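# Swing open the middle wall cabinet's right door

## Task

On the middle wall cabinet, open the door that is on the right when you look at the cabinet from the front. Swing it until it sits at roughly 90 degrees to the wall. The cabinet's left door must stay closed. At the end, no part of the robot may be in contact with the opened door. Nothing on the worktop or on the shelves may be knocked over.

## Robot and tools

Robot: two arms, left_arm (on the +y side) and right_arm. Each carries a dexterous hand: a right hand on right_arm and a mirrored left hand on left_arm. Each hand has index, middle and ring fingers plus a thumb, 16 motors in all. Arm bases in the scene frame: left_arm (-0.038, +0.350, +0.024) m, right_arm (-0.006, -0.292, +0.045) m, both turned very slightly about z. The arm names do not match image left and right.

Frames. Scene frame: origin at table-top height, midway between the arms; +z up, +x out over the table. Reported hand positions, quaternions, velocities and Hand targets are in each arm's own base frame. Motion offsets are in the current Hand target's own axes.

Hand point axes (right hand): +z runs along straight fingers toward the tips. +x runs across the palm away from the thumb; on the left hand +x points toward the thumb. +y points out of the palm face. A rigid mast near the wrist on the palm side (x +0.05 to +0.10, z -0.16 to -0.11, y up to +0.06 m) can collide with things. Straight fingertips reach about 0.12 m past the hand point. Fingertips have rubber caps; the rest of the hand is hard plastic.

Tool execute_actions. Argument actions: a list of actions, run in order. Each action is 0.5 s, a table of 1 to 15 rows, one row per 1/30 s step; if there are fewer than 15 rows, the last row is held. Every row is a flat list of exactly 48 numbers, each in [-1, 1], covering both arms even if only one moves. Order:
1-6: left_arm dx, dy, dz, rx, ry, rz.
7-22: left hand motor goals.
23-24: left current_limit, speed.
25-30: right_arm dx, dy, dz, rx, ry, rz.
31-46: right hand motor goals.
47-48: right current_limit, speed.

dx..rz are an offset, not a pose. Each row is measured from the Hand target at the start of that action, not from the previous row. Scale: 1.0 equals 0.6 m of translation or 180 degrees of rotation. rx, ry, rz form a single rotation vector. Because the next action starts from the new target, sending the same offset again moves further. All zeros re-requests the current target.

Motor order in each hand block: index_abd, index_mcp, index_pip, index_dip, middle_abd, middle_mcp, middle_pip, middle_dip, ring_abd, ring_mcp, ring_pip, ring_dip, thumb_cmc, thumb_axl, thumb_mcp, thumb_ipl. Each value is an absolute goal angle, scaled linearly between the hinge's stops; it is not an offset. +1 bends fingers toward the palm (mcp, pip, dip) or swings them away from the thumb (abd). Values that make a hinge straight: abd 0.00, mcp -0.75, pip -0.58, dip -0.70, thumb_cmc -0.71, thumb_axl -0.68, thumb_mcp -0.23, thumb_ipl -0.17. A 0 is a real goal. To keep a hand unchanged, send back its hand_goal, hand_current_limit and hand_speed.

current_limit sets the per-motor current cap: -1 gives 0 mA, +1 gives 550 mA, never below 11 mA. speed: set-points move at (speed+1)/2 of 8.5 rad/s. Initial values are +0.4 and -0.6. Settings persist until changed.

Argument cameras: list of camera names (cam_high, cam_low, cam_left_wrist, cam_right_wrist), ["all"], or []. If left out, you get all images for an empty actions list and none otherwise. An unknown name invalidates the call.

Tool zoom_image: camera (one of the four) and region [x0, y0, x1, y1] in pixels, origin top-left, at most 504x504. It only works on a camera from the newest images. Images are 672x504.

Tool finished_scene: ends the scene permanently; scene may be 1 or left out.

Results. For each arm: end_effector_position (m) and end_effector_quat_wxyz in the base frame; Hand target, which is the last commanded pose after clipping and the origin for the next offsets; joint positions, velocities ("within noise" means still) and torques; some step readings. For each hand: hand_goal; hand_measured on the same scale; hand_current_ma; hand_state (moving, goal, blocked, overload); hand_current_limit; hand_speed.

Behaviour. Orientation commands are clipped to within 40 degrees of the current orientation. The hand often stops a few cm short of the target; waiting does not close the gap, so send the missing distance as an offset. The right elbow sags, so command slightly higher. To stop pressing against something, set the target back past the hand point. A motor carrying 495 mA or more for 5 s shuts down for 10 s. Holding, long reach or pushing into something heats the joints; a MOTOR HOT line warns of this, and at 100 °C the arm goes limp for 30-60 s. Time spent thinking passes in the scene while the robot holds its last command.

Avoid: dropping or knocking over objects, anything leaving the table, slamming the door, hard hits on the cabinet or wall, arms touching each other or one hand gripping the other, and stops or overloads. Pull the door open gently, finish at about 90 degrees, then move the hand clear of the door before calling finished_scene.

Each tool is called after "Call:" as name(argument=value, ...) on one line, values as JSON.

## Session

Call:
execute_actions(actions=[])

Scene clock: 0.00 s.
left_arm: end_effector_position=(+0.4860, -0.0975, +0.1215) hand_goal=(+0.000, -0.754, -0.576, -0.696, +0.000, -0.754, -0.576, -0.696, +0.000, -0.754, -0.576, -0.696, -0.714, -0.678, -0.226, -0.168) hand_measured=(+0.000, -0.754, -0.576, -0.696, +0.000, -0.754, -0.576, -0.696, +0.000, -0.754, -0.576, -0.696, -0.714, -0.678, -0.226, -0.168) hand_current_ma=(+0, +0, +0, +0, +0, +0, +0, +0, +0, +0, +0, +0, +0, +0, +0, +0) hand_state=(goal, goal, goal, goal, goal, goal, goal, goal, goal, goal, goal, goal, goal, goal, goal, goal) hand_current_limit=0.40 hand_speed=-0.60 end_effector_quat_wxyz=(+0.555, +0.097, +0.826, -0.020) | right_arm: end_effector_position=(+0.3821, +0.0727, +0.2152) hand_goal=(+0.000, -0.754, -0.576, -0.696, +0.000, -0.754, -0.576, -0.696, +0.000, -0.754, -0.576, -0.696, -0.714, -0.678, -0.226, -0.168) hand_measured=(+0.000, -0.754, -0.576, -0.696, +0.000, -0.754, -0.576, -0.696, +0.000, -0.754, -0.576, -0.696, -0.714, -0.678, -0.226, -0.168) hand_current_ma=(+0, +0, +0, +0, +0, +0, +0, +0, +0, +0, +0, +0, +0, +0, +0, +0) hand_state=(goal, goal, goal, goal, goal, goal, goal, goal, goal, goal, goal, goal, goal, goal, goal, goal) hand_current_limit=0.40 hand_speed=-0.60 end_effector_quat_wxyz=(+0.168, -0.173, +0.962, -0.124)
Joint positions: left_arm=[-0.461 1.423 0.589 0.422 -0.284 -1.611] | right_arm=[0.058 1.118 1.015 -1.097 0.203 -1.907]
Joint velocities: within noise
Joint torques (N m): no reading
Heat: left arm: hottest waist 38 °C; right arm: hottest elbow 32 °C.
Hand target: left_arm +0.4939, -0.1009, +0.1332; +0.567, +0.094, +0.818, -0.021 | right_arm +0.3945, +0.0726, +0.2379; +0.195, -0.167, +0.958, -0.129

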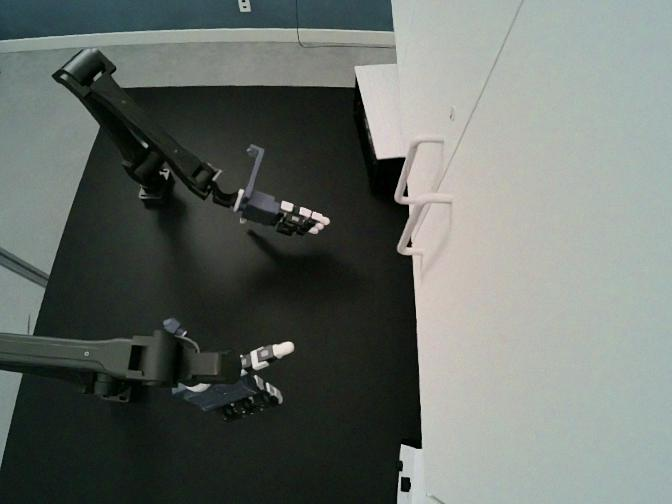

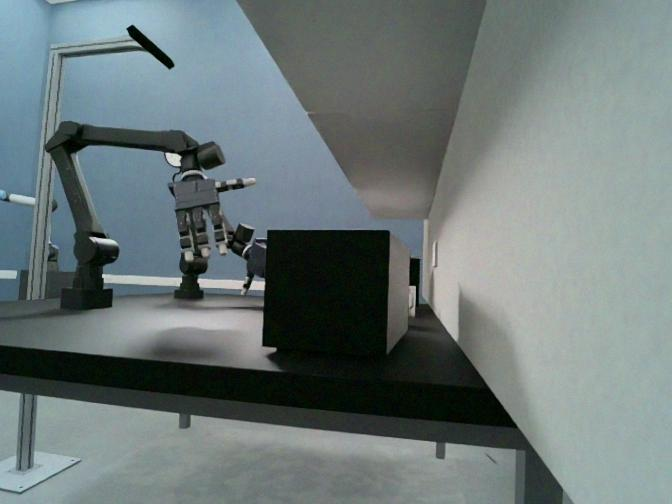

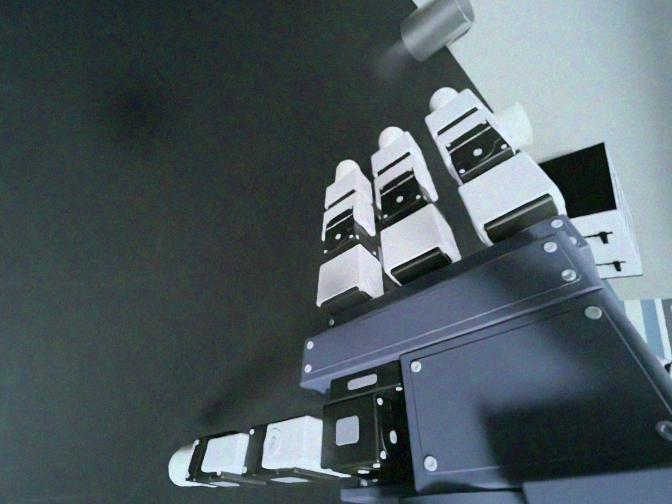

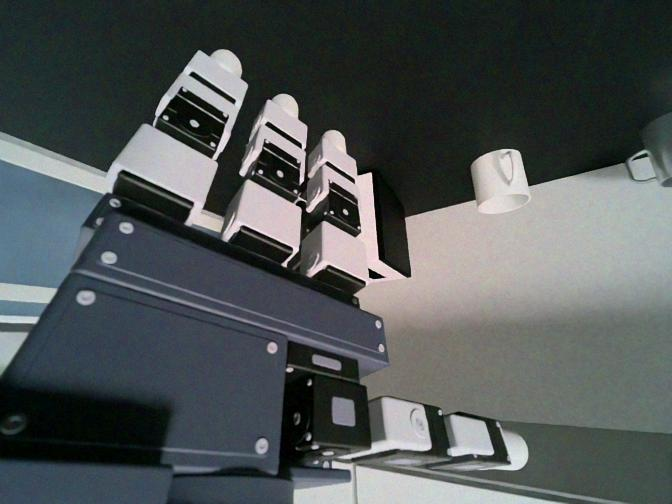

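Call:
zoom_image(camera="cam_high", region=[340, 0, 672, 280])

Call:
zoom_image(camera="cam_high", region=[340, 200, 672, 504])

Call:
zoom_image(camera="cam_low", region=[200, 0, 520, 350])

Call:
zoom_image(camera="cam_right_wrist", region=[300, 100, 672, 380])

Scaled by 1.518.

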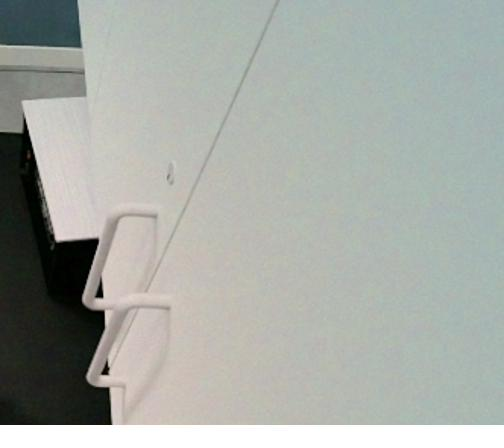

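Scaled by 1.518.

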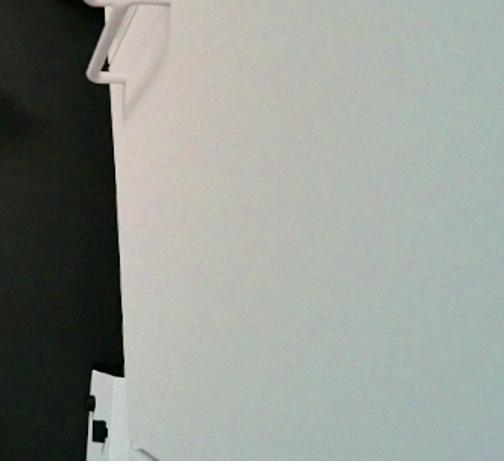

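Scaled by 1.440.

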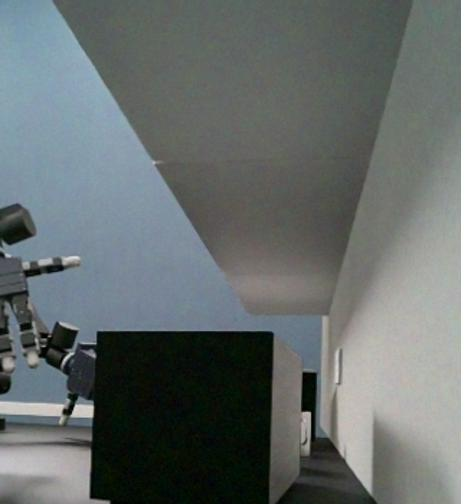

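Scaled by 1.355.

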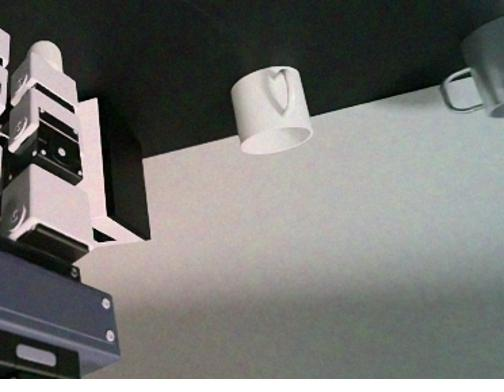

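Call:
execute_actions(actions=[[[0,0,0,0,0,0,0,-0.754,-0.576,-0.696,0,-0.754,-0.576,-0.696,0,-0.754,-0.576,-0.696,-0.714,-0.678,-0.226,-0.168,0.4,-0.6,-0.0571,-0.0179,-0.0741,0.0008,-0.0925,0.033,0,-0.754,0.3,-0.696,0,-0.754,0.3,-0.696,0,-0.754,0.3,-0.696,-0.714,-0.678,-0.226,-0.168,0.4,-0.6]],[[0,0,0,0,0,0,0,-0.754,-0.576,-0.696,0,-0.754,-0.576,-0.696,0,-0.754,-0.576,-0.696,-0.714,-0.678,-0.226,-0.168,0.4,-0.6,-0.0774,-0.011,-0.0543,0.0008,-0.0925,0.033,0,-0.754,0.737,-0.696,0,-0.754,0.737,-0.696,0,-0.754,0.737,-0.696,-0.714,-0.678,-0.226,-0.168,0.4,-0.6]],[[0,0,0,0,0,0,0,-0.754,-0.576,-0.696,0,-0.754,-0.576,-0.696,0,-0.754,-0.576,-0.696,-0.714,-0.678,-0.226,-0.168,0.4,-0.6,-0.0904,-0.0023,-0.0296,0.0008,-0.0925,0.033,0,-0.754,0.737,-0.696,0,-0.754,0.737,-0.696,0,-0.754,0.737,-0.696,-0.714,-0.678,-0.226,-0.168,0.4,-0.6]],[[0,0,0,0,0,0,0,-0.754,-0.576,-0.696,0,-0.754,-0.576,-0.696,0,-0.754,-0.576,-0.696,-0.714,-0.678,-0.226,-0.168,0.4,-0.6,-0.0949,0.0074,-0.0024,0.0008,-0.0925,0.033,0,-0.754,0.737,-0.696,0,-0.754,0.737,-0.696,0,-0.754,0.737,-0.696,-0.714,-0.678,-0.226,-0.168,0.4,-0.6]]], cameras=["all"])

Scene clock: 156.37 s.
left_arm: end_effector_position=(+0.4860, -0.0975, +0.1215) hand_goal=(+0.000, -0.754, -0.576, -0.696, +0.000, -0.754, -0.576, -0.696, +0.000, -0.754, -0.576, -0.696, -0.714, -0.678, -0.226, -0.168) hand_measured=(+0.000, -0.754, -0.576, -0.696, -0.002, -0.754, -0.576, -0.696, -0.002, -0.754, -0.576, -0.696, -0.714, -0.678, -0.226, -0.168) hand_current_ma=(-1, +1, +0, +0, -1, +1, +0, +0, -1, +1, +0, +0, +0, +1, +0, +0) hand_state=(goal, goal, goal, goal, goal, goal, goal, goal, goal, goal, goal, goal, goal, goal, goal, goal) hand_current_limit=0.40 hand_speed=-0.60 end_effector_quat_wxyz=(+0.555, +0.097, +0.826, -0.020) | right_arm: end_effector_position=(+0.4501, +0.1131, +0.4455) hand_goal=(+0.000, -0.754, +0.736, -0.696, +0.000, -0.754, +0.736, -0.696, +0.000, -0.754, +0.736, -0.696, -0.714, -0.678, -0.226, -0.168) hand_measured=(+0.000, -0.752, +0.732, -0.696, +0.000, -0.752, +0.732, -0.696, +0.000, -0.752, +0.732, -0.696, -0.714, -0.678, -0.224, -0.168) hand_current_ma=(+0, +1, -2, +0, +0, +1, -2, +0, +0, +1, -2, +0, +0, +0, +1, +0) hand_state=(goal, goal, goal, goal, goal, goal, goal, goal, goal, goal, goal, goal, goal, goal, goal, goal) hand_current_limit=0.40 hand_speed=-0.60 end_effector_quat_wxyz=(+0.695, -0.025, +0.718, +0.011)
Joint positions: left_arm=[-0.461 1.423 0.589 0.422 -0.284 -1.611] | right_arm=[0.069 0.86 0.783 0.044 0.018 -1.59]
Joint torques (N m): left_arm=[0.91 -9.29 8.31 2.26 -0.2 0.08] | right_arm=[0.5 -3.9 8.96 2.93 0.15 0.18]
Heat: left arm: hottest waist 37 °C; right arm: hottest elbow 44 °C.
Hand target: left_arm +0.4939, -0.1009, +0.1332; +0.567, +0.094, +0.818, -0.021 | right_arm +0.4509, +0.1168, +0.4548; +0.707, -0.020, +0.706, +0.019
Off the commanded pose: left_arm 0.014 m, 2 deg | right_arm 0.010 m, 2 deg.
Step readings (end_effector_position of left_arm | right_arm):
0: (+0.4860, -0.0975, +0.1215) | (+0.3821, +0.0727, +0.2152)
1: (+0.4860, -0.0975, +0.1215) | (+0.3821, +0.0727, +0.2152)
2: (+0.4860, -0.0975, +0.1215) | (+0.3840, +0.0737, +0.2176)
4: (+0.4860, -0.0975, +0.1215) | (+0.3899, +0.0796, +0.2290)
8: (+0.4860, -0.0975, +0.1215) | (+0.3968, +0.0862, +0.2702)
15: (+0.4860, -0.0975, +0.1215) | (+0.4006, +0.0873, +0.2923)
16: (+0.4860, -0.0975, +0.1215) | (+0.4004, +0.0873, +0.2910)
17: (+0.4860, -0.0975, +0.1215) | (+0.4019, +0.0884, +0.2902)
19: (+0.4860, -0.0975, +0.1215) | (+0.4068, +0.0930, +0.2941)
23: (+0.4860, -0.0975, +0.1215) | (+0.4115, +0.0972, +0.3149)
30: (+0.4860, -0.0975, +0.1215) | (+0.4175, +0.0979, +0.3387)
31: (+0.4860, -0.0975, +0.1215) | (+0.4179, +0.0979, +0.3381)
32: (+0.4860, -0.0975, +0.1215) | (+0.4195, +0.0990, +0.3389)
34: (+0.4860, -0.0975, +0.1215) | (+0.4241, +0.1017, +0.3458)
38: (+0.4860, -0.0975, +0.1215) | (+0.4292, +0.1040, +0.3675)
45: (+0.4860, -0.0975, +0.1215) | (+0.4348, +0.1036, +0.3884)
46: (+0.4860, -0.0975, +0.1215) | (+0.4351, +0.1036, +0.3888)
47: (+0.4860, -0.0975, +0.1215) | (+0.4367, +0.1036, +0.3913)
49: (+0.4860, -0.0975, +0.1215) | (+0.4405, +0.1041, +0.4006)
53: (+0.4860, -0.0975, +0.1215) | (+0.4438, +0.1085, +0.4281)
60: (+0.4860, -0.0975, +0.1215) | (+0.4460, +0.1139, +0.4509)

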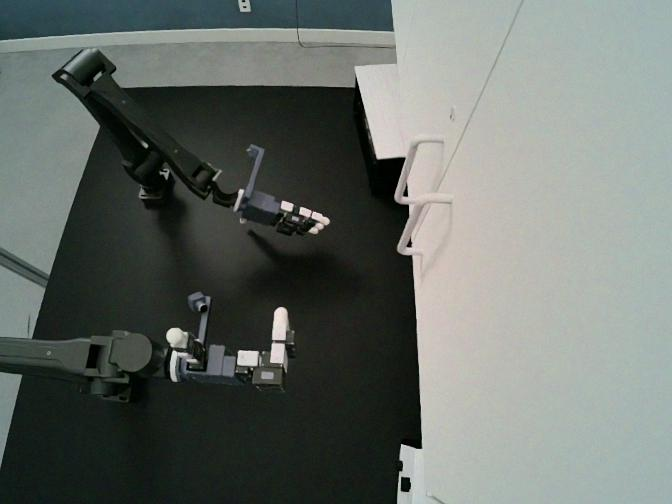

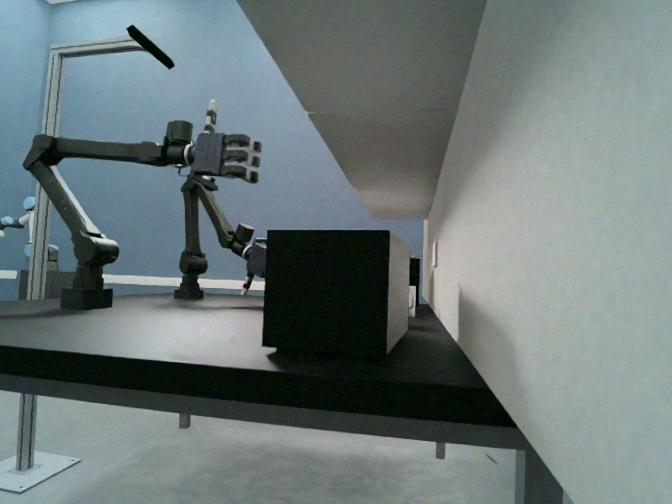

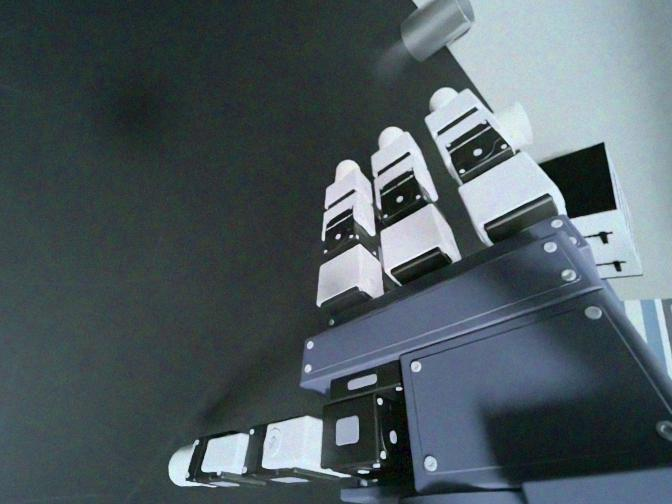

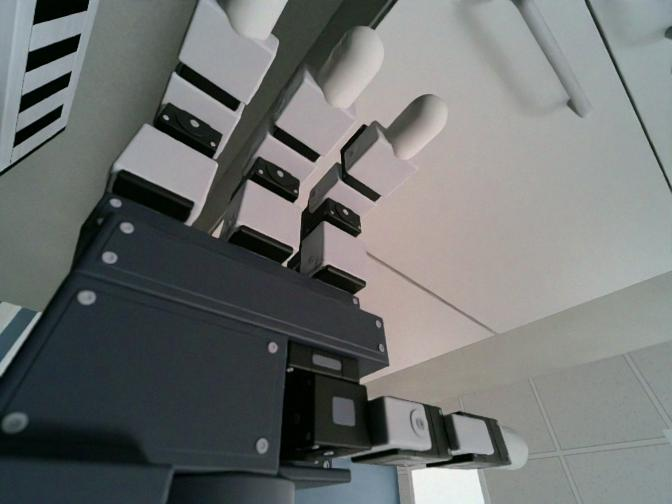

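Call:
zoom_image(camera="cam_right_wrist", region=[380, 0, 672, 200])

Call:
zoom_image(camera="cam_high", region=[380, 110, 500, 270])

Scaled by 1.726.

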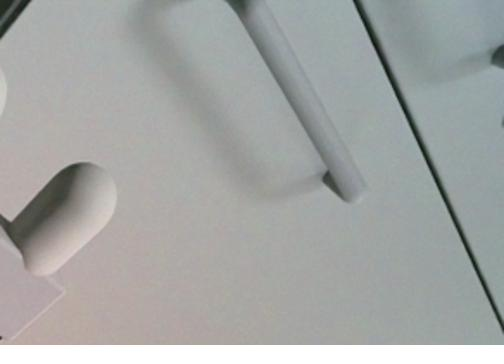

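Scaled by 3.150.

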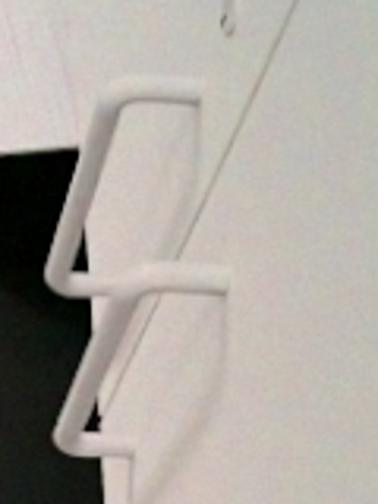

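Call:
execute_actions(actions=[[[0,0,0,0,0,0,0,-0.754,-0.576,-0.696,0,-0.754,-0.576,-0.696,0,-0.754,-0.576,-0.696,-0.714,-0.678,-0.226,-0.168,0.4,-0.6,-0.0944,0.0017,0.0611,0,0,0,0,-0.754,0.737,-0.696,0,-0.754,0.737,-0.696,0,0.479,0.737,-0.406,-0.714,-0.678,-0.226,-0.168,0.4,-0.6]],[[0,0,0,0,0,0,0,-0.754,-0.576,-0.696,0,-0.754,-0.576,-0.696,0,-0.754,-0.576,-0.696,-0.714,-0.678,-0.226,-0.168,0.4,-0.6,-0.0944,0.0017,0.0611,0,0,0,0,-0.754,0.737,-0.696,0,-0.754,0.737,-0.696,0,0.479,0.737,-0.406,-0.714,-0.678,-0.226,-0.168,0.4,-0.6]],[[0,0,0,0,0,0,0,-0.754,-0.576,-0.696,0,-0.754,-0.576,-0.696,0,-0.754,-0.576,-0.696,-0.714,-0.678,-0.226,-0.168,0.4,-0.6,-0.0944,0.0017,0.0611,0,0,0,0,-0.754,0.737,-0.696,0,-0.754,0.737,-0.696,0,0.479,0.737,-0.406,-0.714,-0.678,-0.226,-0.168,0.4,-0.6]]], cameras=["all"])

Scene clock: 243.27 s.
left_arm: end_effector_position=(+0.4860, -0.0975, +0.1215) hand_goal=(+0.000, -0.754, -0.576, -0.696, +0.000, -0.754, -0.576, -0.696, +0.000, -0.754, -0.576, -0.696, -0.714, -0.678, -0.226, -0.168) hand_measured=(+0.000, -0.754, -0.576, -0.696, -0.002, -0.754, -0.576, -0.696, -0.002, -0.754, -0.576, -0.696, -0.714, -0.678, -0.226, -0.168) hand_current_ma=(-1, +1, +0, +0, -1, +1, +0, +0, -1, +1, +0, +0, +0, +1, +0, +0) hand_state=(goal, goal, goal, goal, goal, goal, goal, goal, goal, goal, goal, goal, goal, goal, goal, goal) hand_current_limit=0.40 hand_speed=-0.60 end_effector_quat_wxyz=(+0.555, +0.097, +0.826, -0.020) | right_arm: end_effector_position=(+0.5631, +0.1208, +0.5753) hand_goal=(+0.000, -0.754, +0.736, -0.696, +0.000, -0.754, +0.736, -0.696, +0.000, +0.478, +0.736, -0.406, -0.714, -0.678, -0.226, -0.168) hand_measured=(+0.000, -0.752, +0.734, -0.696, +0.000, -0.752, +0.734, -0.696, +0.000, +0.476, +0.732, -0.408, -0.714, -0.678, -0.224, -0.168) hand_current_ma=(+0, +1, -1, +0, +0, +1, -1, +0, +0, -1, -2, -1, +0, +0, +1, +0) hand_state=(goal, goal, goal, goal, goal, goal, goal, goal, goal, goal, goal, goal, goal, goal, goal, goal) hand_current_limit=0.40 hand_speed=-0.60 end_effector_quat_wxyz=(+0.682, -0.025, +0.731, +0.012)
Joint positions: left_arm=[-0.461 1.423 0.589 0.422 -0.284 -1.611] | right_arm=[0.069 1.188 1.357 -0.238 0.018 -1.587]
Joint torques (N m): left_arm=[0.91 -9.05 8.31 2.24 -0.17 0.1] | right_arm=[0.32 -7.94 14.43 1.44 0.12 0.18]
Heat: left arm: hottest waist 37 °C; right arm: hottest elbow 43 °C.
Hand target: left_arm +0.4939, -0.1009, +0.1332; +0.567, +0.094, +0.818, -0.021 | right_arm +0.5604, +0.1260, +0.6249; +0.707, -0.020, +0.706, +0.019
Off the commanded pose: left_arm 0.014 m, 2 deg | right_arm 0.050 m, 4 deg.
Step readings (end_effector_position of left_arm | right_arm):
0: (+0.4860, -0.0975, +0.1215) | (+0.4501, +0.1131, +0.4455)
1: (+0.4860, -0.0975, +0.1215) | (+0.4501, +0.1131, +0.4455)
2: (+0.4860, -0.0975, +0.1215) | (+0.4511, +0.1132, +0.4441)
4: (+0.4860, -0.0975, +0.1215) | (+0.4562, +0.1135, +0.4423)
8: (+0.4860, -0.0975, +0.1215) | (+0.4746, +0.1148, +0.4452)
15: (+0.4860, -0.0975, +0.1215) | (+0.4811, +0.1152, +0.4608)
16: (+0.4860, -0.0975, +0.1215) | (+0.4811, +0.1152, +0.4624)
17: (+0.4860, -0.0975, +0.1215) | (+0.4823, +0.1153, +0.4641)
19: (+0.4860, -0.0975, +0.1215) | (+0.4890, +0.1158, +0.4724)
23: (+0.4860, -0.0975, +0.1215) | (+0.5075, +0.1170, +0.5042)
30: (+0.4860, -0.0975, +0.1215) | (+0.5172, +0.1177, +0.5268)
31: (+0.4860, -0.0975, +0.1215) | (+0.5183, +0.1177, +0.5264)
32: (+0.4860, -0.0975, +0.1215) | (+0.5206, +0.1179, +0.5260)
34: (+0.4860, -0.0975, +0.1215) | (+0.5297, +0.1185, +0.5312)
38: (+0.4860, -0.0975, +0.1215) | (+0.5505, +0.1200, +0.5574)
45: (+0.4860, -0.0975, +0.1215) | (+0.5569, +0.1204, +0.5810)

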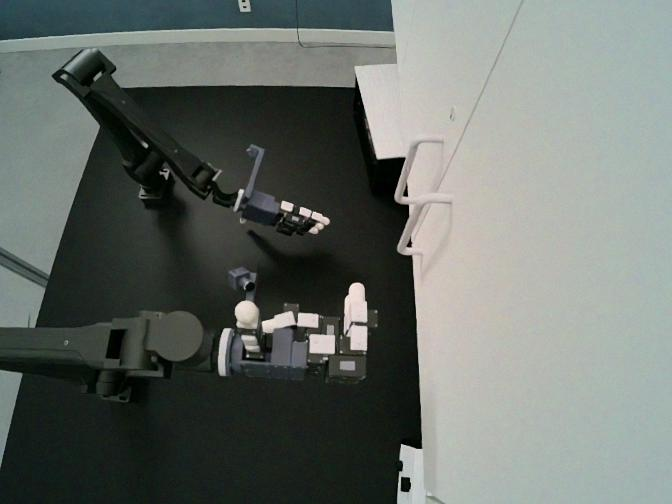

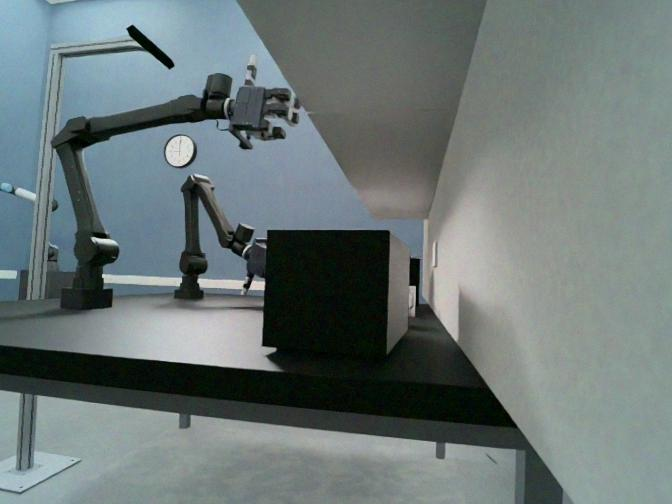

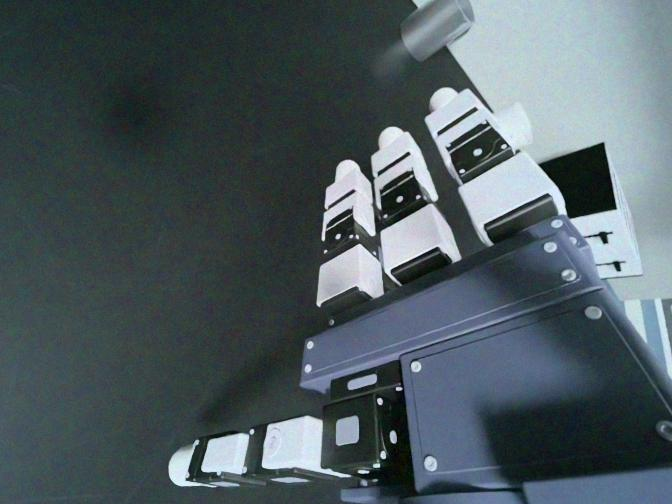

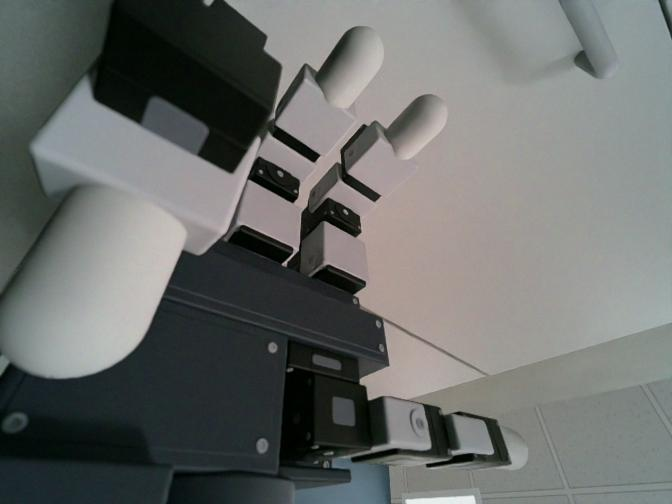

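Call:
execute_actions(actions=[[[0,0,0,0,0,0,0,-0.754,-0.576,-0.696,0,-0.754,-0.576,-0.696,0,-0.754,-0.576,-0.696,-0.714,-0.678,-0.226,-0.168,0.4,-0.6,-0.0665,0,0.03,0,-0.014,0,0,-0.754,0.737,-0.696,0,-0.754,0.737,-0.696,0,0.479,0.737,-0.406,-0.714,-0.678,-0.226,-0.168,0.4,-0.6]],[[0,0,0,0,0,0,0,-0.754,-0.576,-0.696,0,-0.754,-0.576,-0.696,0,-0.754,-0.576,-0.696,-0.714,-0.678,-0.226,-0.168,0.4,-0.6,-0.0665,0,0.037,0,-0.014,0,0,-0.754,0.737,-0.696,0,-0.754,0.737,-0.696,0,0.479,0.737,-0.406,-0.714,-0.678,-0.226,-0.168,0.4,-0.6]]], cameras=["cam_high","cam_right_wrist"])

Call:
zoom_image(camera="cam_high", region=[320, 130, 500, 350])

Scene clock: 260.27 s.
left_arm: end_effector_position=(+0.4860, -0.0975, +0.1215) hand_goal=(+0.000, -0.754, -0.576, -0.696, +0.000, -0.754, -0.576, -0.696, +0.000, -0.754, -0.576, -0.696, -0.714, -0.678, -0.226, -0.168) hand_measured=(+0.000, -0.754, -0.576, -0.696, -0.002, -0.754, -0.576, -0.696, -0.002, -0.754, -0.576, -0.696, -0.714, -0.678, -0.226, -0.168) hand_current_ma=(-1, +1, +0, +0, -1, +1, +0, +0, -1, +1, +0, +0, +0, +1, +0, +0) hand_state=(goal, goal, goal, goal, goal, goal, goal, goal, goal, goal, goal, goal, goal, goal, goal, goal) hand_current_limit=0.40 hand_speed=-0.60 end_effector_quat_wxyz=(+0.555, +0.097, +0.826, -0.020) | right_arm: end_effector_position=(+0.6058, +0.1238, +0.6588) hand_goal=(+0.000, -0.754, +0.736, -0.696, +0.000, -0.754, +0.736, -0.696, +0.000, +0.478, +0.736, -0.406, -0.714, -0.678, -0.226, -0.168) hand_measured=(+0.000, -0.752, +0.734, -0.696, +0.000, -0.752, +0.734, -0.696, +0.000, +0.476, +0.732, -0.408, -0.714, -0.678, -0.224, -0.168) hand_current_ma=(+0, +1, -1, +0, +0, +1, -1, +0, +0, -1, -2, -1, +0, +0, +1, +0) hand_state=(goal, goal, goal, goal, goal, goal, goal, goal, goal, goal, goal, goal, goal, goal, goal, goal) hand_current_limit=0.40 hand_speed=-0.60 end_effector_quat_wxyz=(+0.714, -0.023, +0.699, +0.013)
Joint positions: left_arm=[-0.461 1.423 0.589 0.422 -0.284 -1.611] | right_arm=[0.069 1.338 1.652 -0.292 0.018 -1.587]
Joint torques (N m): left_arm=[0.85 -9.11 8.28 2.3 -0.17 0.09] | right_arm=[0.15 -9.47 14.26 1.52 0.08 0.17]
Heat: left arm: hottest elbow 37 °C; right arm: hottest elbow 45 °C.
Hand target: left_arm +0.4939, -0.1009, +0.1332; +0.567, +0.094, +0.818, -0.021 | right_arm +0.5986, +0.1282, +0.7057; +0.738, -0.019, +0.675, +0.020
Off the commanded pose: left_arm 0.014 m, 2 deg | right_arm 0.048 m, 4 deg.
Step readings (end_effector_position of left_arm | right_arm):
0: (+0.4860, -0.0975, +0.1215) | (+0.5631, +0.1208, +0.5753)
1: (+0.4860, -0.0975, +0.1215) | (+0.5631, +0.1208, +0.5753)
2: (+0.4860, -0.0975, +0.1215) | (+0.5635, +0.1209, +0.5770)
4: (+0.4860, -0.0975, +0.1215) | (+0.5674, +0.1211, +0.5831)
8: (+0.4860, -0.0975, +0.1215) | (+0.5755, +0.1217, +0.6057)
15: (+0.4860, -0.0975, +0.1215) | (+0.5779, +0.1219, +0.6227)
16: (+0.4860, -0.0975, +0.1215) | (+0.5783, +0.1219, +0.6234)
17: (+0.4860, -0.0975, +0.1215) | (+0.5799, +0.1220, +0.6238)
19: (+0.4860, -0.0975, +0.1215) | (+0.5863, +0.1224, +0.6305)
23: (+0.4860, -0.0975, +0.1215) | (+0.5981, +0.1232, +0.6484)
30: (+0.4860, -0.0975, +0.1215) | (+0.6035, +0.1236, +0.6593)
Images, in order (width x height): cam_high 672x504, cam_right_wrist 672x504.

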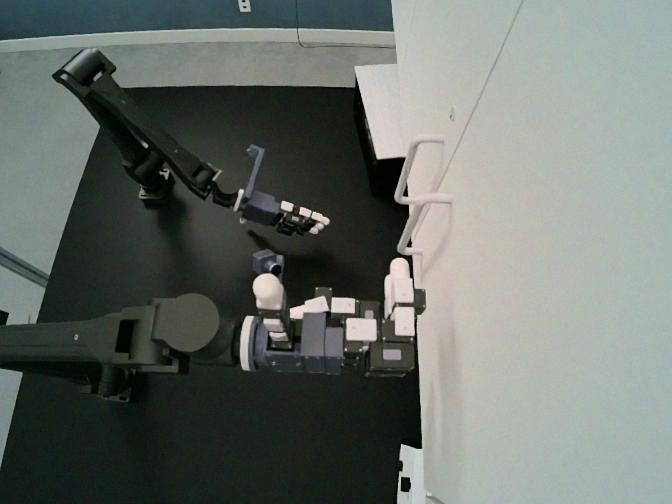

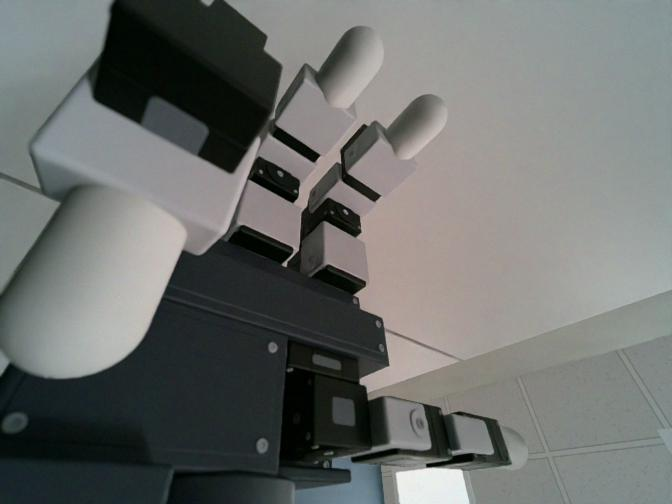

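Scaled by 2.291.

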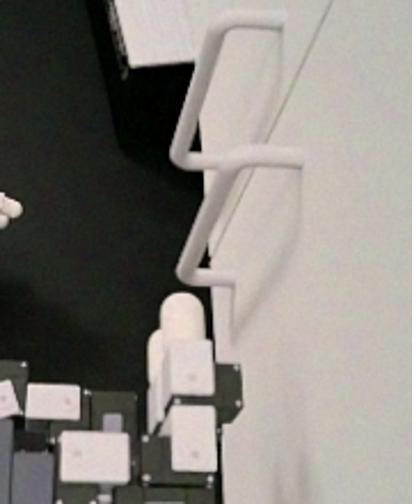

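Call:
execute_actions(actions=[[[0,0,0,0,0,0,0,-0.754,-0.576,-0.696,0,-0.754,-0.576,-0.696,0,-0.754,-0.576,-0.696,-0.714,-0.678,-0.226,-0.168,0.4,-0.6,0,0.015,0.037,0,0.004,0,0,-0.754,0.737,-0.696,0,-0.754,0.737,-0.696,0,0.479,0.737,-0.406,-0.714,-0.678,-0.226,-0.168,0.4,-0.6]]], cameras=["cam_high","cam_right_wrist"])

Call:
zoom_image(camera="cam_high", region=[320, 130, 500, 350])

Scene clock: 287.40 s.
left_arm: end_effector_position=(+0.4860, -0.0975, +0.1215) hand_goal=(+0.000, -0.754, -0.576, -0.696, +0.000, -0.754, -0.576, -0.696, +0.000, -0.754, -0.576, -0.696, -0.714, -0.678, -0.226, -0.168) hand_measured=(+0.000, -0.754, -0.576, -0.696, -0.002, -0.754, -0.576, -0.696, -0.002, -0.754, -0.576, -0.696, -0.714, -0.678, -0.226, -0.168) hand_current_ma=(-1, +1, +0, +0, -1, +1, +0, +0, -1, +1, +0, +0, +0, +1, +0, +0) hand_state=(goal, goal, goal, goal, goal, goal, goal, goal, goal, goal, goal, goal, goal, goal, goal, goal) hand_current_limit=0.40 hand_speed=-0.60 end_effector_quat_wxyz=(+0.555, +0.097, +0.826, -0.020) | right_arm: end_effector_position=(+0.6296, +0.1372, +0.6581) hand_goal=(+0.000, -0.754, +0.736, -0.696, +0.000, -0.754, +0.736, -0.696, +0.000, +0.478, +0.736, -0.406, -0.714, -0.678, -0.226, -0.168) hand_measured=(+0.000, -0.752, +0.734, -0.696, +0.000, -0.752, +0.734, -0.696, +0.000, +0.476, +0.732, -0.408, -0.714, -0.678, -0.224, -0.168) hand_current_ma=(+0, +1, -1, +0, +0, +1, -1, +0, +0, -1, -2, -1, +0, +0, +1, +0) hand_state=(goal, goal, goal, goal, goal, goal, goal, goal, goal, goal, goal, goal, goal, goal, goal, goal) hand_current_limit=0.40 hand_speed=-0.60 end_effector_quat_wxyz=(+0.708, -0.026, +0.706, +0.015)
Joint positions: left_arm=[-0.461 1.423 0.589 0.422 -0.284 -1.611] | right_arm=[0.092 1.406 1.728 -0.319 0.035 -1.587]
Joint torques (N m): left_arm=[0.67 -9.52 8.28 2.22 -0.17 0.11] | right_arm=[0.26 -10.87 14.31 1.54 0.14 0.16]
Heat: left arm: hottest elbow 37 °C; right arm: hottest elbow 53 °C.
Hand target: left_arm +0.4939, -0.1009, +0.1332; +0.567, +0.094, +0.818, -0.021 | right_arm +0.6202, +0.1384, +0.7076; +0.733, -0.019, +0.679, +0.020
Off the commanded pose: left_arm 0.014 m, 2 deg | right_arm 0.050 m, 4 deg.
Step readings (end_effector_position of left_arm | right_arm):
0: (+0.4860, -0.0975, +0.1215) | (+0.6058, +0.1238, +0.6588)
1: (+0.4860, -0.0975, +0.1215) | (+0.6058, +0.1238, +0.6588)
2: (+0.4860, -0.0975, +0.1215) | (+0.6062, +0.1235, +0.6599)
4: (+0.4860, -0.0975, +0.1215) | (+0.6105, +0.1244, +0.6628)
8: (+0.4860, -0.0975, +0.1215) | (+0.6214, +0.1296, +0.6663)
15: (+0.4860, -0.0975, +0.1215) | (+0.6299, +0.1362, +0.6557)
Images, in order (width x height): cam_high 672x504, cam_right_wrist 672x504.

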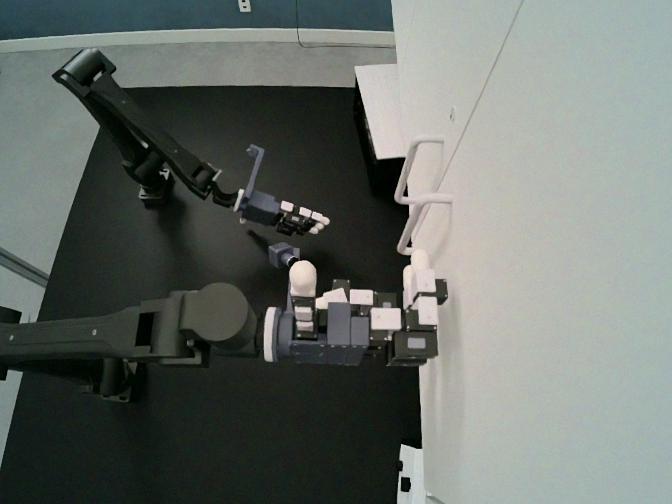

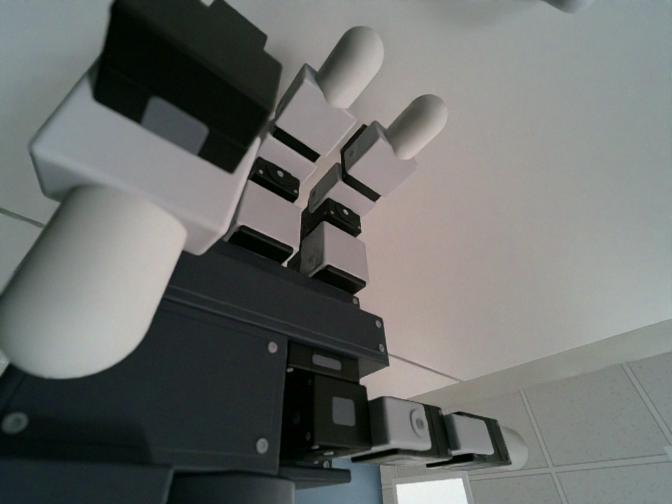

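Scaled by 2.291.

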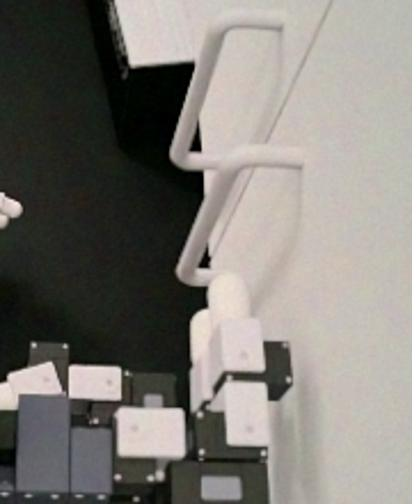

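Call:
execute_actions(actions=[[[0,0,0,0,0,0,0,-0.754,-0.576,-0.696,0,-0.754,-0.576,-0.696,0,-0.754,-0.576,-0.696,-0.714,-0.678,-0.226,-0.168,0.4,-0.6,0,0,0.02,0,0,0,0,-0.754,0.737,-0.696,0,-0.754,0.737,-0.696,0,0.479,0.737,-0.406,-0.714,-0.678,-0.226,-0.168,0.4,-0.6]]], cameras=["cam_high","cam_right_wrist"])

Call:
zoom_image(camera="cam_high", region=[380, 180, 470, 300])

Scene clock: 325.73 s.
left_arm: end_effector_position=(+0.4860, -0.0975, +0.1215) hand_goal=(+0.000, -0.754, -0.576, -0.696, +0.000, -0.754, -0.576, -0.696, +0.000, -0.754, -0.576, -0.696, -0.714, -0.678, -0.226, -0.168) hand_measured=(+0.000, -0.754, -0.576, -0.696, -0.002, -0.754, -0.576, -0.696, -0.002, -0.754, -0.576, -0.696, -0.714, -0.678, -0.226, -0.168) hand_current_ma=(-1, +1, +0, +0, -1, +1, +0, +0, -1, +1, +0, +0, +0, +1, +0, +0) hand_state=(goal, goal, goal, goal, goal, goal, goal, goal, goal, goal, goal, goal, goal, goal, goal, goal) hand_current_limit=0.40 hand_speed=-0.60 end_effector_quat_wxyz=(+0.555, +0.097, +0.826, -0.020) | right_arm: end_effector_position=(+0.6392, +0.1381, +0.6618) hand_goal=(+0.000, -0.754, +0.736, -0.696, +0.000, -0.754, +0.736, -0.696, +0.000, +0.478, +0.736, -0.406, -0.714, -0.678, -0.226, -0.168) hand_measured=(+0.000, -0.752, +0.734, -0.696, +0.000, -0.752, +0.734, -0.696, +0.000, +0.476, +0.732, -0.408, -0.714, -0.678, -0.224, -0.168) hand_current_ma=(+0, +1, -1, +0, +0, +1, -1, +0, +0, -1, -2, -1, +0, +0, +1, +0) hand_state=(goal, goal, goal, goal, goal, goal, goal, goal, goal, goal, goal, goal, goal, goal, goal, goal) hand_current_limit=0.40 hand_speed=-0.60 end_effector_quat_wxyz=(+0.710, -0.026, +0.704, +0.015)
Joint positions: left_arm=[-0.461 1.423 0.589 0.422 -0.284 -1.611] | right_arm=[0.092 1.434 1.764 -0.323 0.035 -1.587]
Joint torques (N m): left_arm=[0.79 -9.47 8.29 2.33 -0.16 0.08] | right_arm=[0.44 -10.64 14.32 1.37 0.1 0.16]
Heat: left arm: hottest elbow 37 °C; right arm: hottest elbow 54 °C.
Hand target: left_arm +0.4939, -0.1009, +0.1332; +0.567, +0.094, +0.818, -0.021 | right_arm +0.6322, +0.1391, +0.7086; +0.733, -0.019, +0.679, +0.020
Off the commanded pose: left_arm 0.014 m, 2 deg | right_arm 0.047 m, 4 deg.
Step readings (end_effector_position of left_arm | right_arm):
0: (+0.4860, -0.0975, +0.1215) | (+0.6296, +0.1372, +0.6581)
1: (+0.4860, -0.0975, +0.1215) | (+0.6296, +0.1372, +0.6581)
2: (+0.4860, -0.0975, +0.1215) | (+0.6296, +0.1372, +0.6581)
4: (+0.4860, -0.0975, +0.1215) | (+0.6307, +0.1373, +0.6609)
8: (+0.4860, -0.0975, +0.1215) | (+0.6343, +0.1376, +0.6655)
15: (+0.4860, -0.0975, +0.1215) | (+0.6392, +0.1381, +0.6618)
Images, in order (width x height): cam_high 672x504, cam_right_wrist 672x504.

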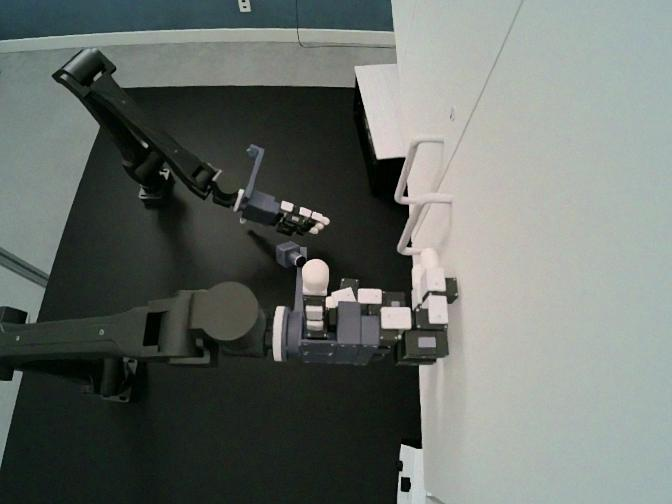

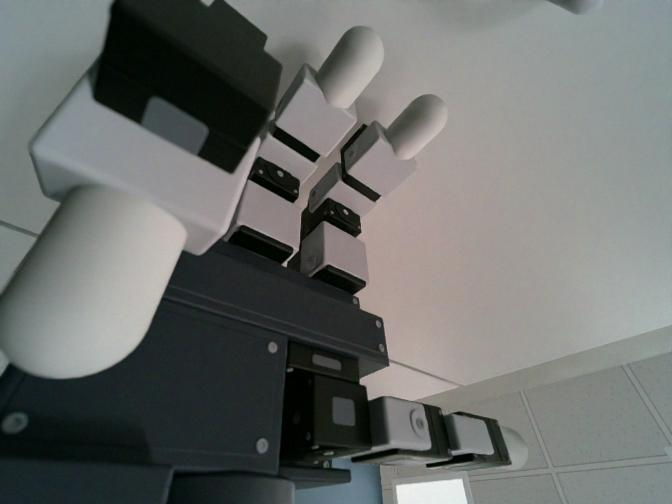

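Scaled by 4.200.

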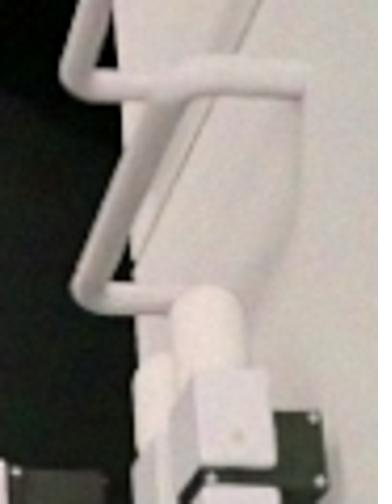

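Call:
execute_actions(actions=[[[0,0,0,0,0,0,0,-0.754,-0.576,-0.696,0,-0.754,-0.576,-0.696,0,-0.754,-0.576,-0.696,-0.714,-0.678,-0.226,-0.168,0.4,-0.6,0,0.045,0.0,0,0,0,0,-0.754,0.737,-0.696,0,-0.754,0.737,-0.696,0,0.479,0.737,-0.406,-0.714,-0.678,-0.226,-0.168,0.4,-0.6]]], cameras=["cam_high","cam_right_wrist"])

Call:
zoom_image(camera="cam_high", region=[380, 180, 470, 300])

Scene clock: 334.33 s.
left_arm: end_effector_position=(+0.4860, -0.0975, +0.1215) hand_goal=(+0.000, -0.754, -0.576, -0.696, +0.000, -0.754, -0.576, -0.696, +0.000, -0.754, -0.576, -0.696, -0.714, -0.678, -0.226, -0.168) hand_measured=(+0.000, -0.754, -0.576, -0.696, -0.002, -0.754, -0.576, -0.696, -0.002, -0.754, -0.576, -0.696, -0.714, -0.678, -0.226, -0.168) hand_current_ma=(-1, +1, +0, +0, -1, +1, +0, +0, -1, +1, +0, +0, +0, +1, +0, +0) hand_state=(goal, goal, goal, goal, goal, goal, goal, goal, goal, goal, goal, goal, goal, goal, goal, goal) hand_current_limit=0.40 hand_speed=-0.60 end_effector_quat_wxyz=(+0.555, +0.097, +0.826, -0.020) | right_arm: end_effector_position=(+0.6349, +0.1716, +0.6636) hand_goal=(+0.000, -0.754, +0.736, -0.696, +0.000, -0.754, +0.736, -0.696, +0.000, +0.478, +0.736, -0.406, -0.714, -0.678, -0.226, -0.168) hand_measured=(+0.000, -0.752, +0.734, -0.696, +0.000, -0.752, +0.734, -0.696, +0.000, +0.476, +0.732, -0.408, -0.714, -0.678, -0.224, -0.168) hand_current_ma=(+0, +0, -1, +0, +0, +0, -1, +0, +0, -1, -2, -1, +0, +0, +1, +0) hand_state=(goal, goal, goal, goal, goal, goal, goal, goal, goal, goal, goal, goal, goal, goal, goal, goal) hand_current_limit=0.40 hand_speed=-0.60 end_effector_quat_wxyz=(+0.711, -0.029, +0.703, +0.019)
Joint positions: left_arm=[-0.461 1.423 0.589 0.422 -0.284 -1.611] | right_arm=[0.159 1.437 1.77 -0.323 0.091 -1.587]
Joint torques (N m): left_arm=[0.85 -9.29 8.29 2.36 -0.19 0.1] | right_arm=[-0.15 -10.87 14.22 1.42 0.14 0.13]
Heat: left arm: hottest elbow 37 °C; right arm: hottest elbow 56 °C.
Hand target: left_arm +0.4939, -0.1009, +0.1332; +0.567, +0.094, +0.818, -0.021 | right_arm +0.6307, +0.1660, +0.7085; +0.733, -0.019, +0.679, +0.020
Off the commanded pose: left_arm 0.014 m, 2 deg | right_arm 0.045 m, 4 deg.
Step readings (end_effector_position of left_arm | right_arm):
0: (+0.4860, -0.0975, +0.1215) | (+0.6392, +0.1381, +0.6618)
1: (+0.4860, -0.0975, +0.1215) | (+0.6392, +0.1381, +0.6618)
2: (+0.4860, -0.0975, +0.1215) | (+0.6400, +0.1365, +0.6618)
4: (+0.4860, -0.0975, +0.1215) | (+0.6417, +0.1369, +0.6618)
8: (+0.4860, -0.0975, +0.1215) | (+0.6390, +0.1522, +0.6618)
15: (+0.4860, -0.0975, +0.1215) | (+0.6350, +0.1722, +0.6617)
Images, in order (width x height): cam_high 672x504, cam_right_wrist 672x504.

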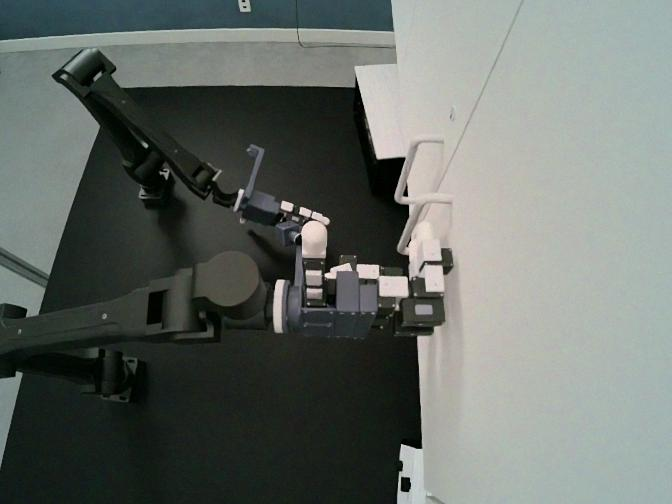

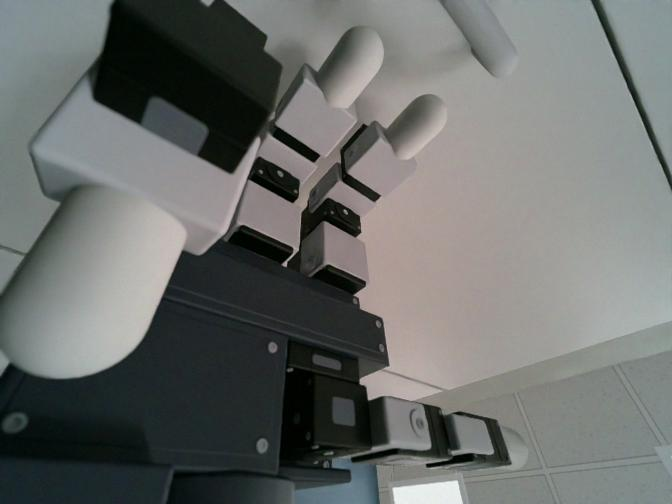

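Scaled by 4.200.

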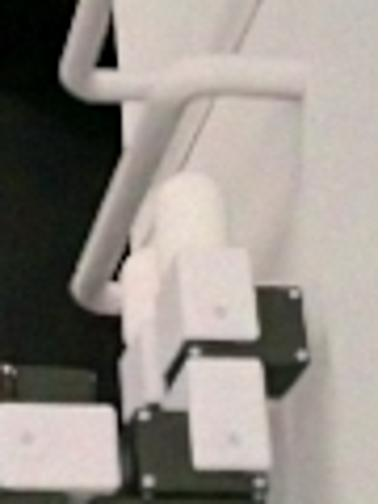

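Call:
zoom_image(camera="cam_right_wrist", region=[300, 0, 560, 195])

Scaled by 1.938.

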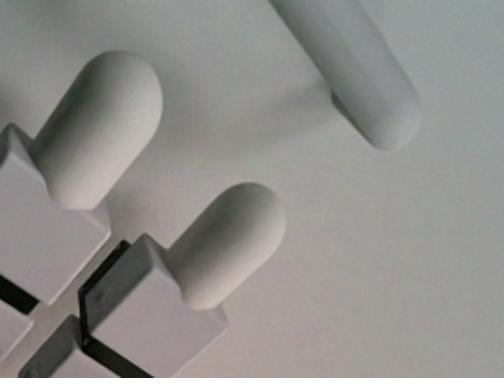

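Call:
zoom_image(camera="cam_high", region=[392, 190, 442, 260])

Scaled by 7.200.

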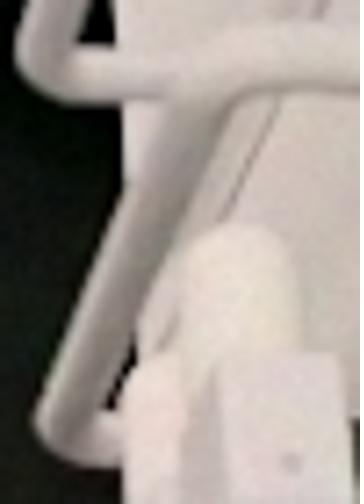

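Call:
execute_actions(actions=[[[0,0,0,0,0,0,0,-0.754,-0.576,-0.696,0,-0.754,-0.576,-0.696,0,-0.754,-0.576,-0.696,-0.714,-0.678,-0.226,-0.168,0.4,-0.6,0,0,0.035,0,0,0,0,-0.754,0.737,-0.696,0,-0.754,0.737,-0.696,0,0.479,0.737,-0.406,-0.714,-0.678,-0.226,-0.168,0.4,-0.6]]], cameras=["cam_high","cam_right_wrist"])

Call:
zoom_image(camera="cam_high", region=[392, 190, 442, 260])

Call:
zoom_image(camera="cam_right_wrist", region=[300, 0, 560, 195])

Scene clock: 383.87 s.
left_arm: end_effector_position=(+0.4860, -0.0975, +0.1215) hand_goal=(+0.000, -0.754, -0.576, -0.696, +0.000, -0.754, -0.576, -0.696, +0.000, -0.754, -0.576, -0.696, -0.714, -0.678, -0.226, -0.168) hand_measured=(+0.000, -0.754, -0.576, -0.696, -0.002, -0.754, -0.576, -0.696, -0.002, -0.754, -0.576, -0.696, -0.714, -0.678, -0.226, -0.168) hand_current_ma=(-1, +1, +0, +0, -1, +1, +0, +0, -1, +1, +0, +0, +0, +1, +0, +0) hand_state=(goal, goal, goal, goal, goal, goal, goal, goal, goal, goal, goal, goal, goal, goal, goal, goal) hand_current_limit=0.40 hand_speed=-0.60 end_effector_quat_wxyz=(+0.555, +0.097, +0.826, -0.020) | right_arm: end_effector_position=(+0.6439, +0.1733, +0.6769) hand_goal=(+0.000, -0.754, +0.736, -0.696, +0.000, -0.754, +0.736, -0.696, +0.000, +0.478, +0.736, -0.406, -0.714, -0.678, -0.226, -0.168) hand_measured=(+0.004, -0.744, +0.748, -0.696, +0.006, -0.742, +0.752, -0.696, +0.000, +0.476, +0.732, -0.408, -0.714, -0.678, -0.224, -0.168) hand_current_ma=(+3, +9, +13, +0, +4, +13, +19, +0, +0, -1, -2, -1, +0, +0, +1, +0) hand_state=(goal, goal, goal, goal, goal, goal, goal, goal, goal, goal, goal, goal, goal, goal, goal, goal) hand_current_limit=0.40 hand_speed=-0.60 end_effector_quat_wxyz=(+0.715, -0.029, +0.698, +0.020)
Joint positions: left_arm=[-0.461 1.423 0.589 0.422 -0.284 -1.611] | right_arm=[0.159 1.472 1.836 -0.341 0.09 -1.587]
Joint torques (N m): left_arm=[0.73 -9.41 8.32 2.3 -0.19 0.09] | right_arm=[-0.32 -9.35 14.42 1.84 0.03 0.12]
Heat: left arm: hottest elbow 37 °C; right arm: hottest elbow 62 °C.
Hand target: left_arm +0.4939, -0.1009, +0.1332; +0.567, +0.094, +0.818, -0.021 | right_arm +0.6516, +0.1672, +0.7101; +0.733, -0.019, +0.679, +0.020
Off the commanded pose: left_arm 0.014 m, 2 deg | right_arm 0.035 m, 3 deg.
Step readings (end_effector_position of left_arm | right_arm):
0: (+0.4860, -0.0975, +0.1215) | (+0.6349, +0.1716, +0.6636)
1: (+0.4860, -0.0975, +0.1215) | (+0.6349, +0.1716, +0.6636)
2: (+0.4860, -0.0975, +0.1215) | (+0.6361, +0.1718, +0.6632)
4: (+0.4860, -0.0975, +0.1215) | (+0.6398, +0.1724, +0.6667)
8: (+0.4860, -0.0975, +0.1215) | (+0.6437, +0.1723, +0.6710)
15: (+0.4860, -0.0975, +0.1215) | (+0.6443, +0.1734, +0.6754)
Images, in order (width x height): cam_high 672x504, cam_right_wrist 672x504.

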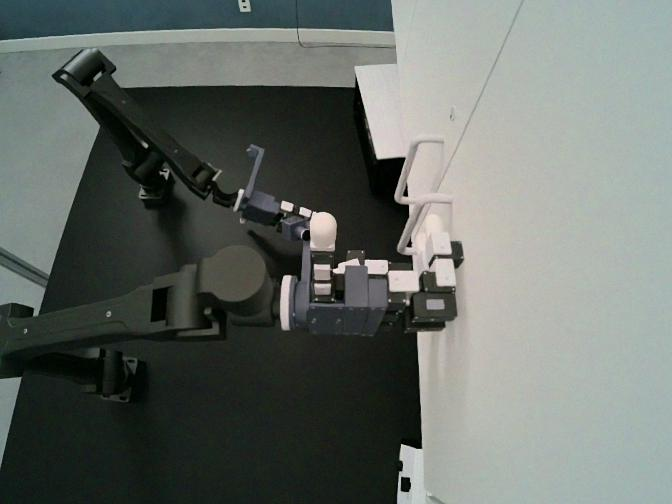

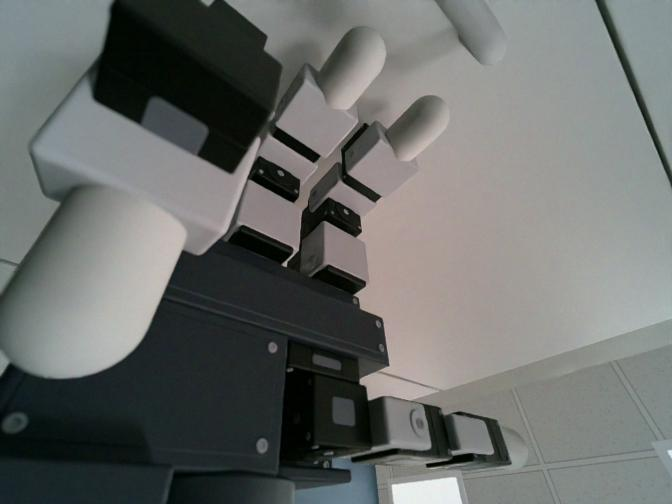

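Scaled by 7.200.

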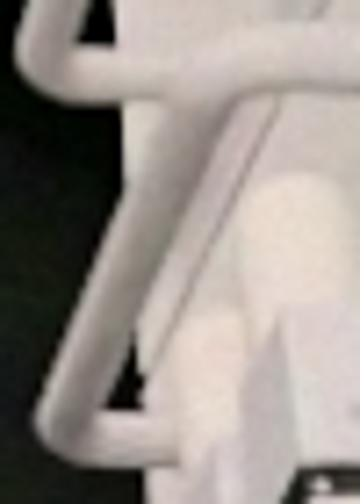

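Scaled by 1.938.

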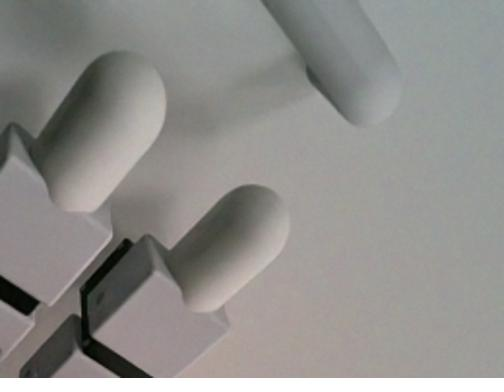

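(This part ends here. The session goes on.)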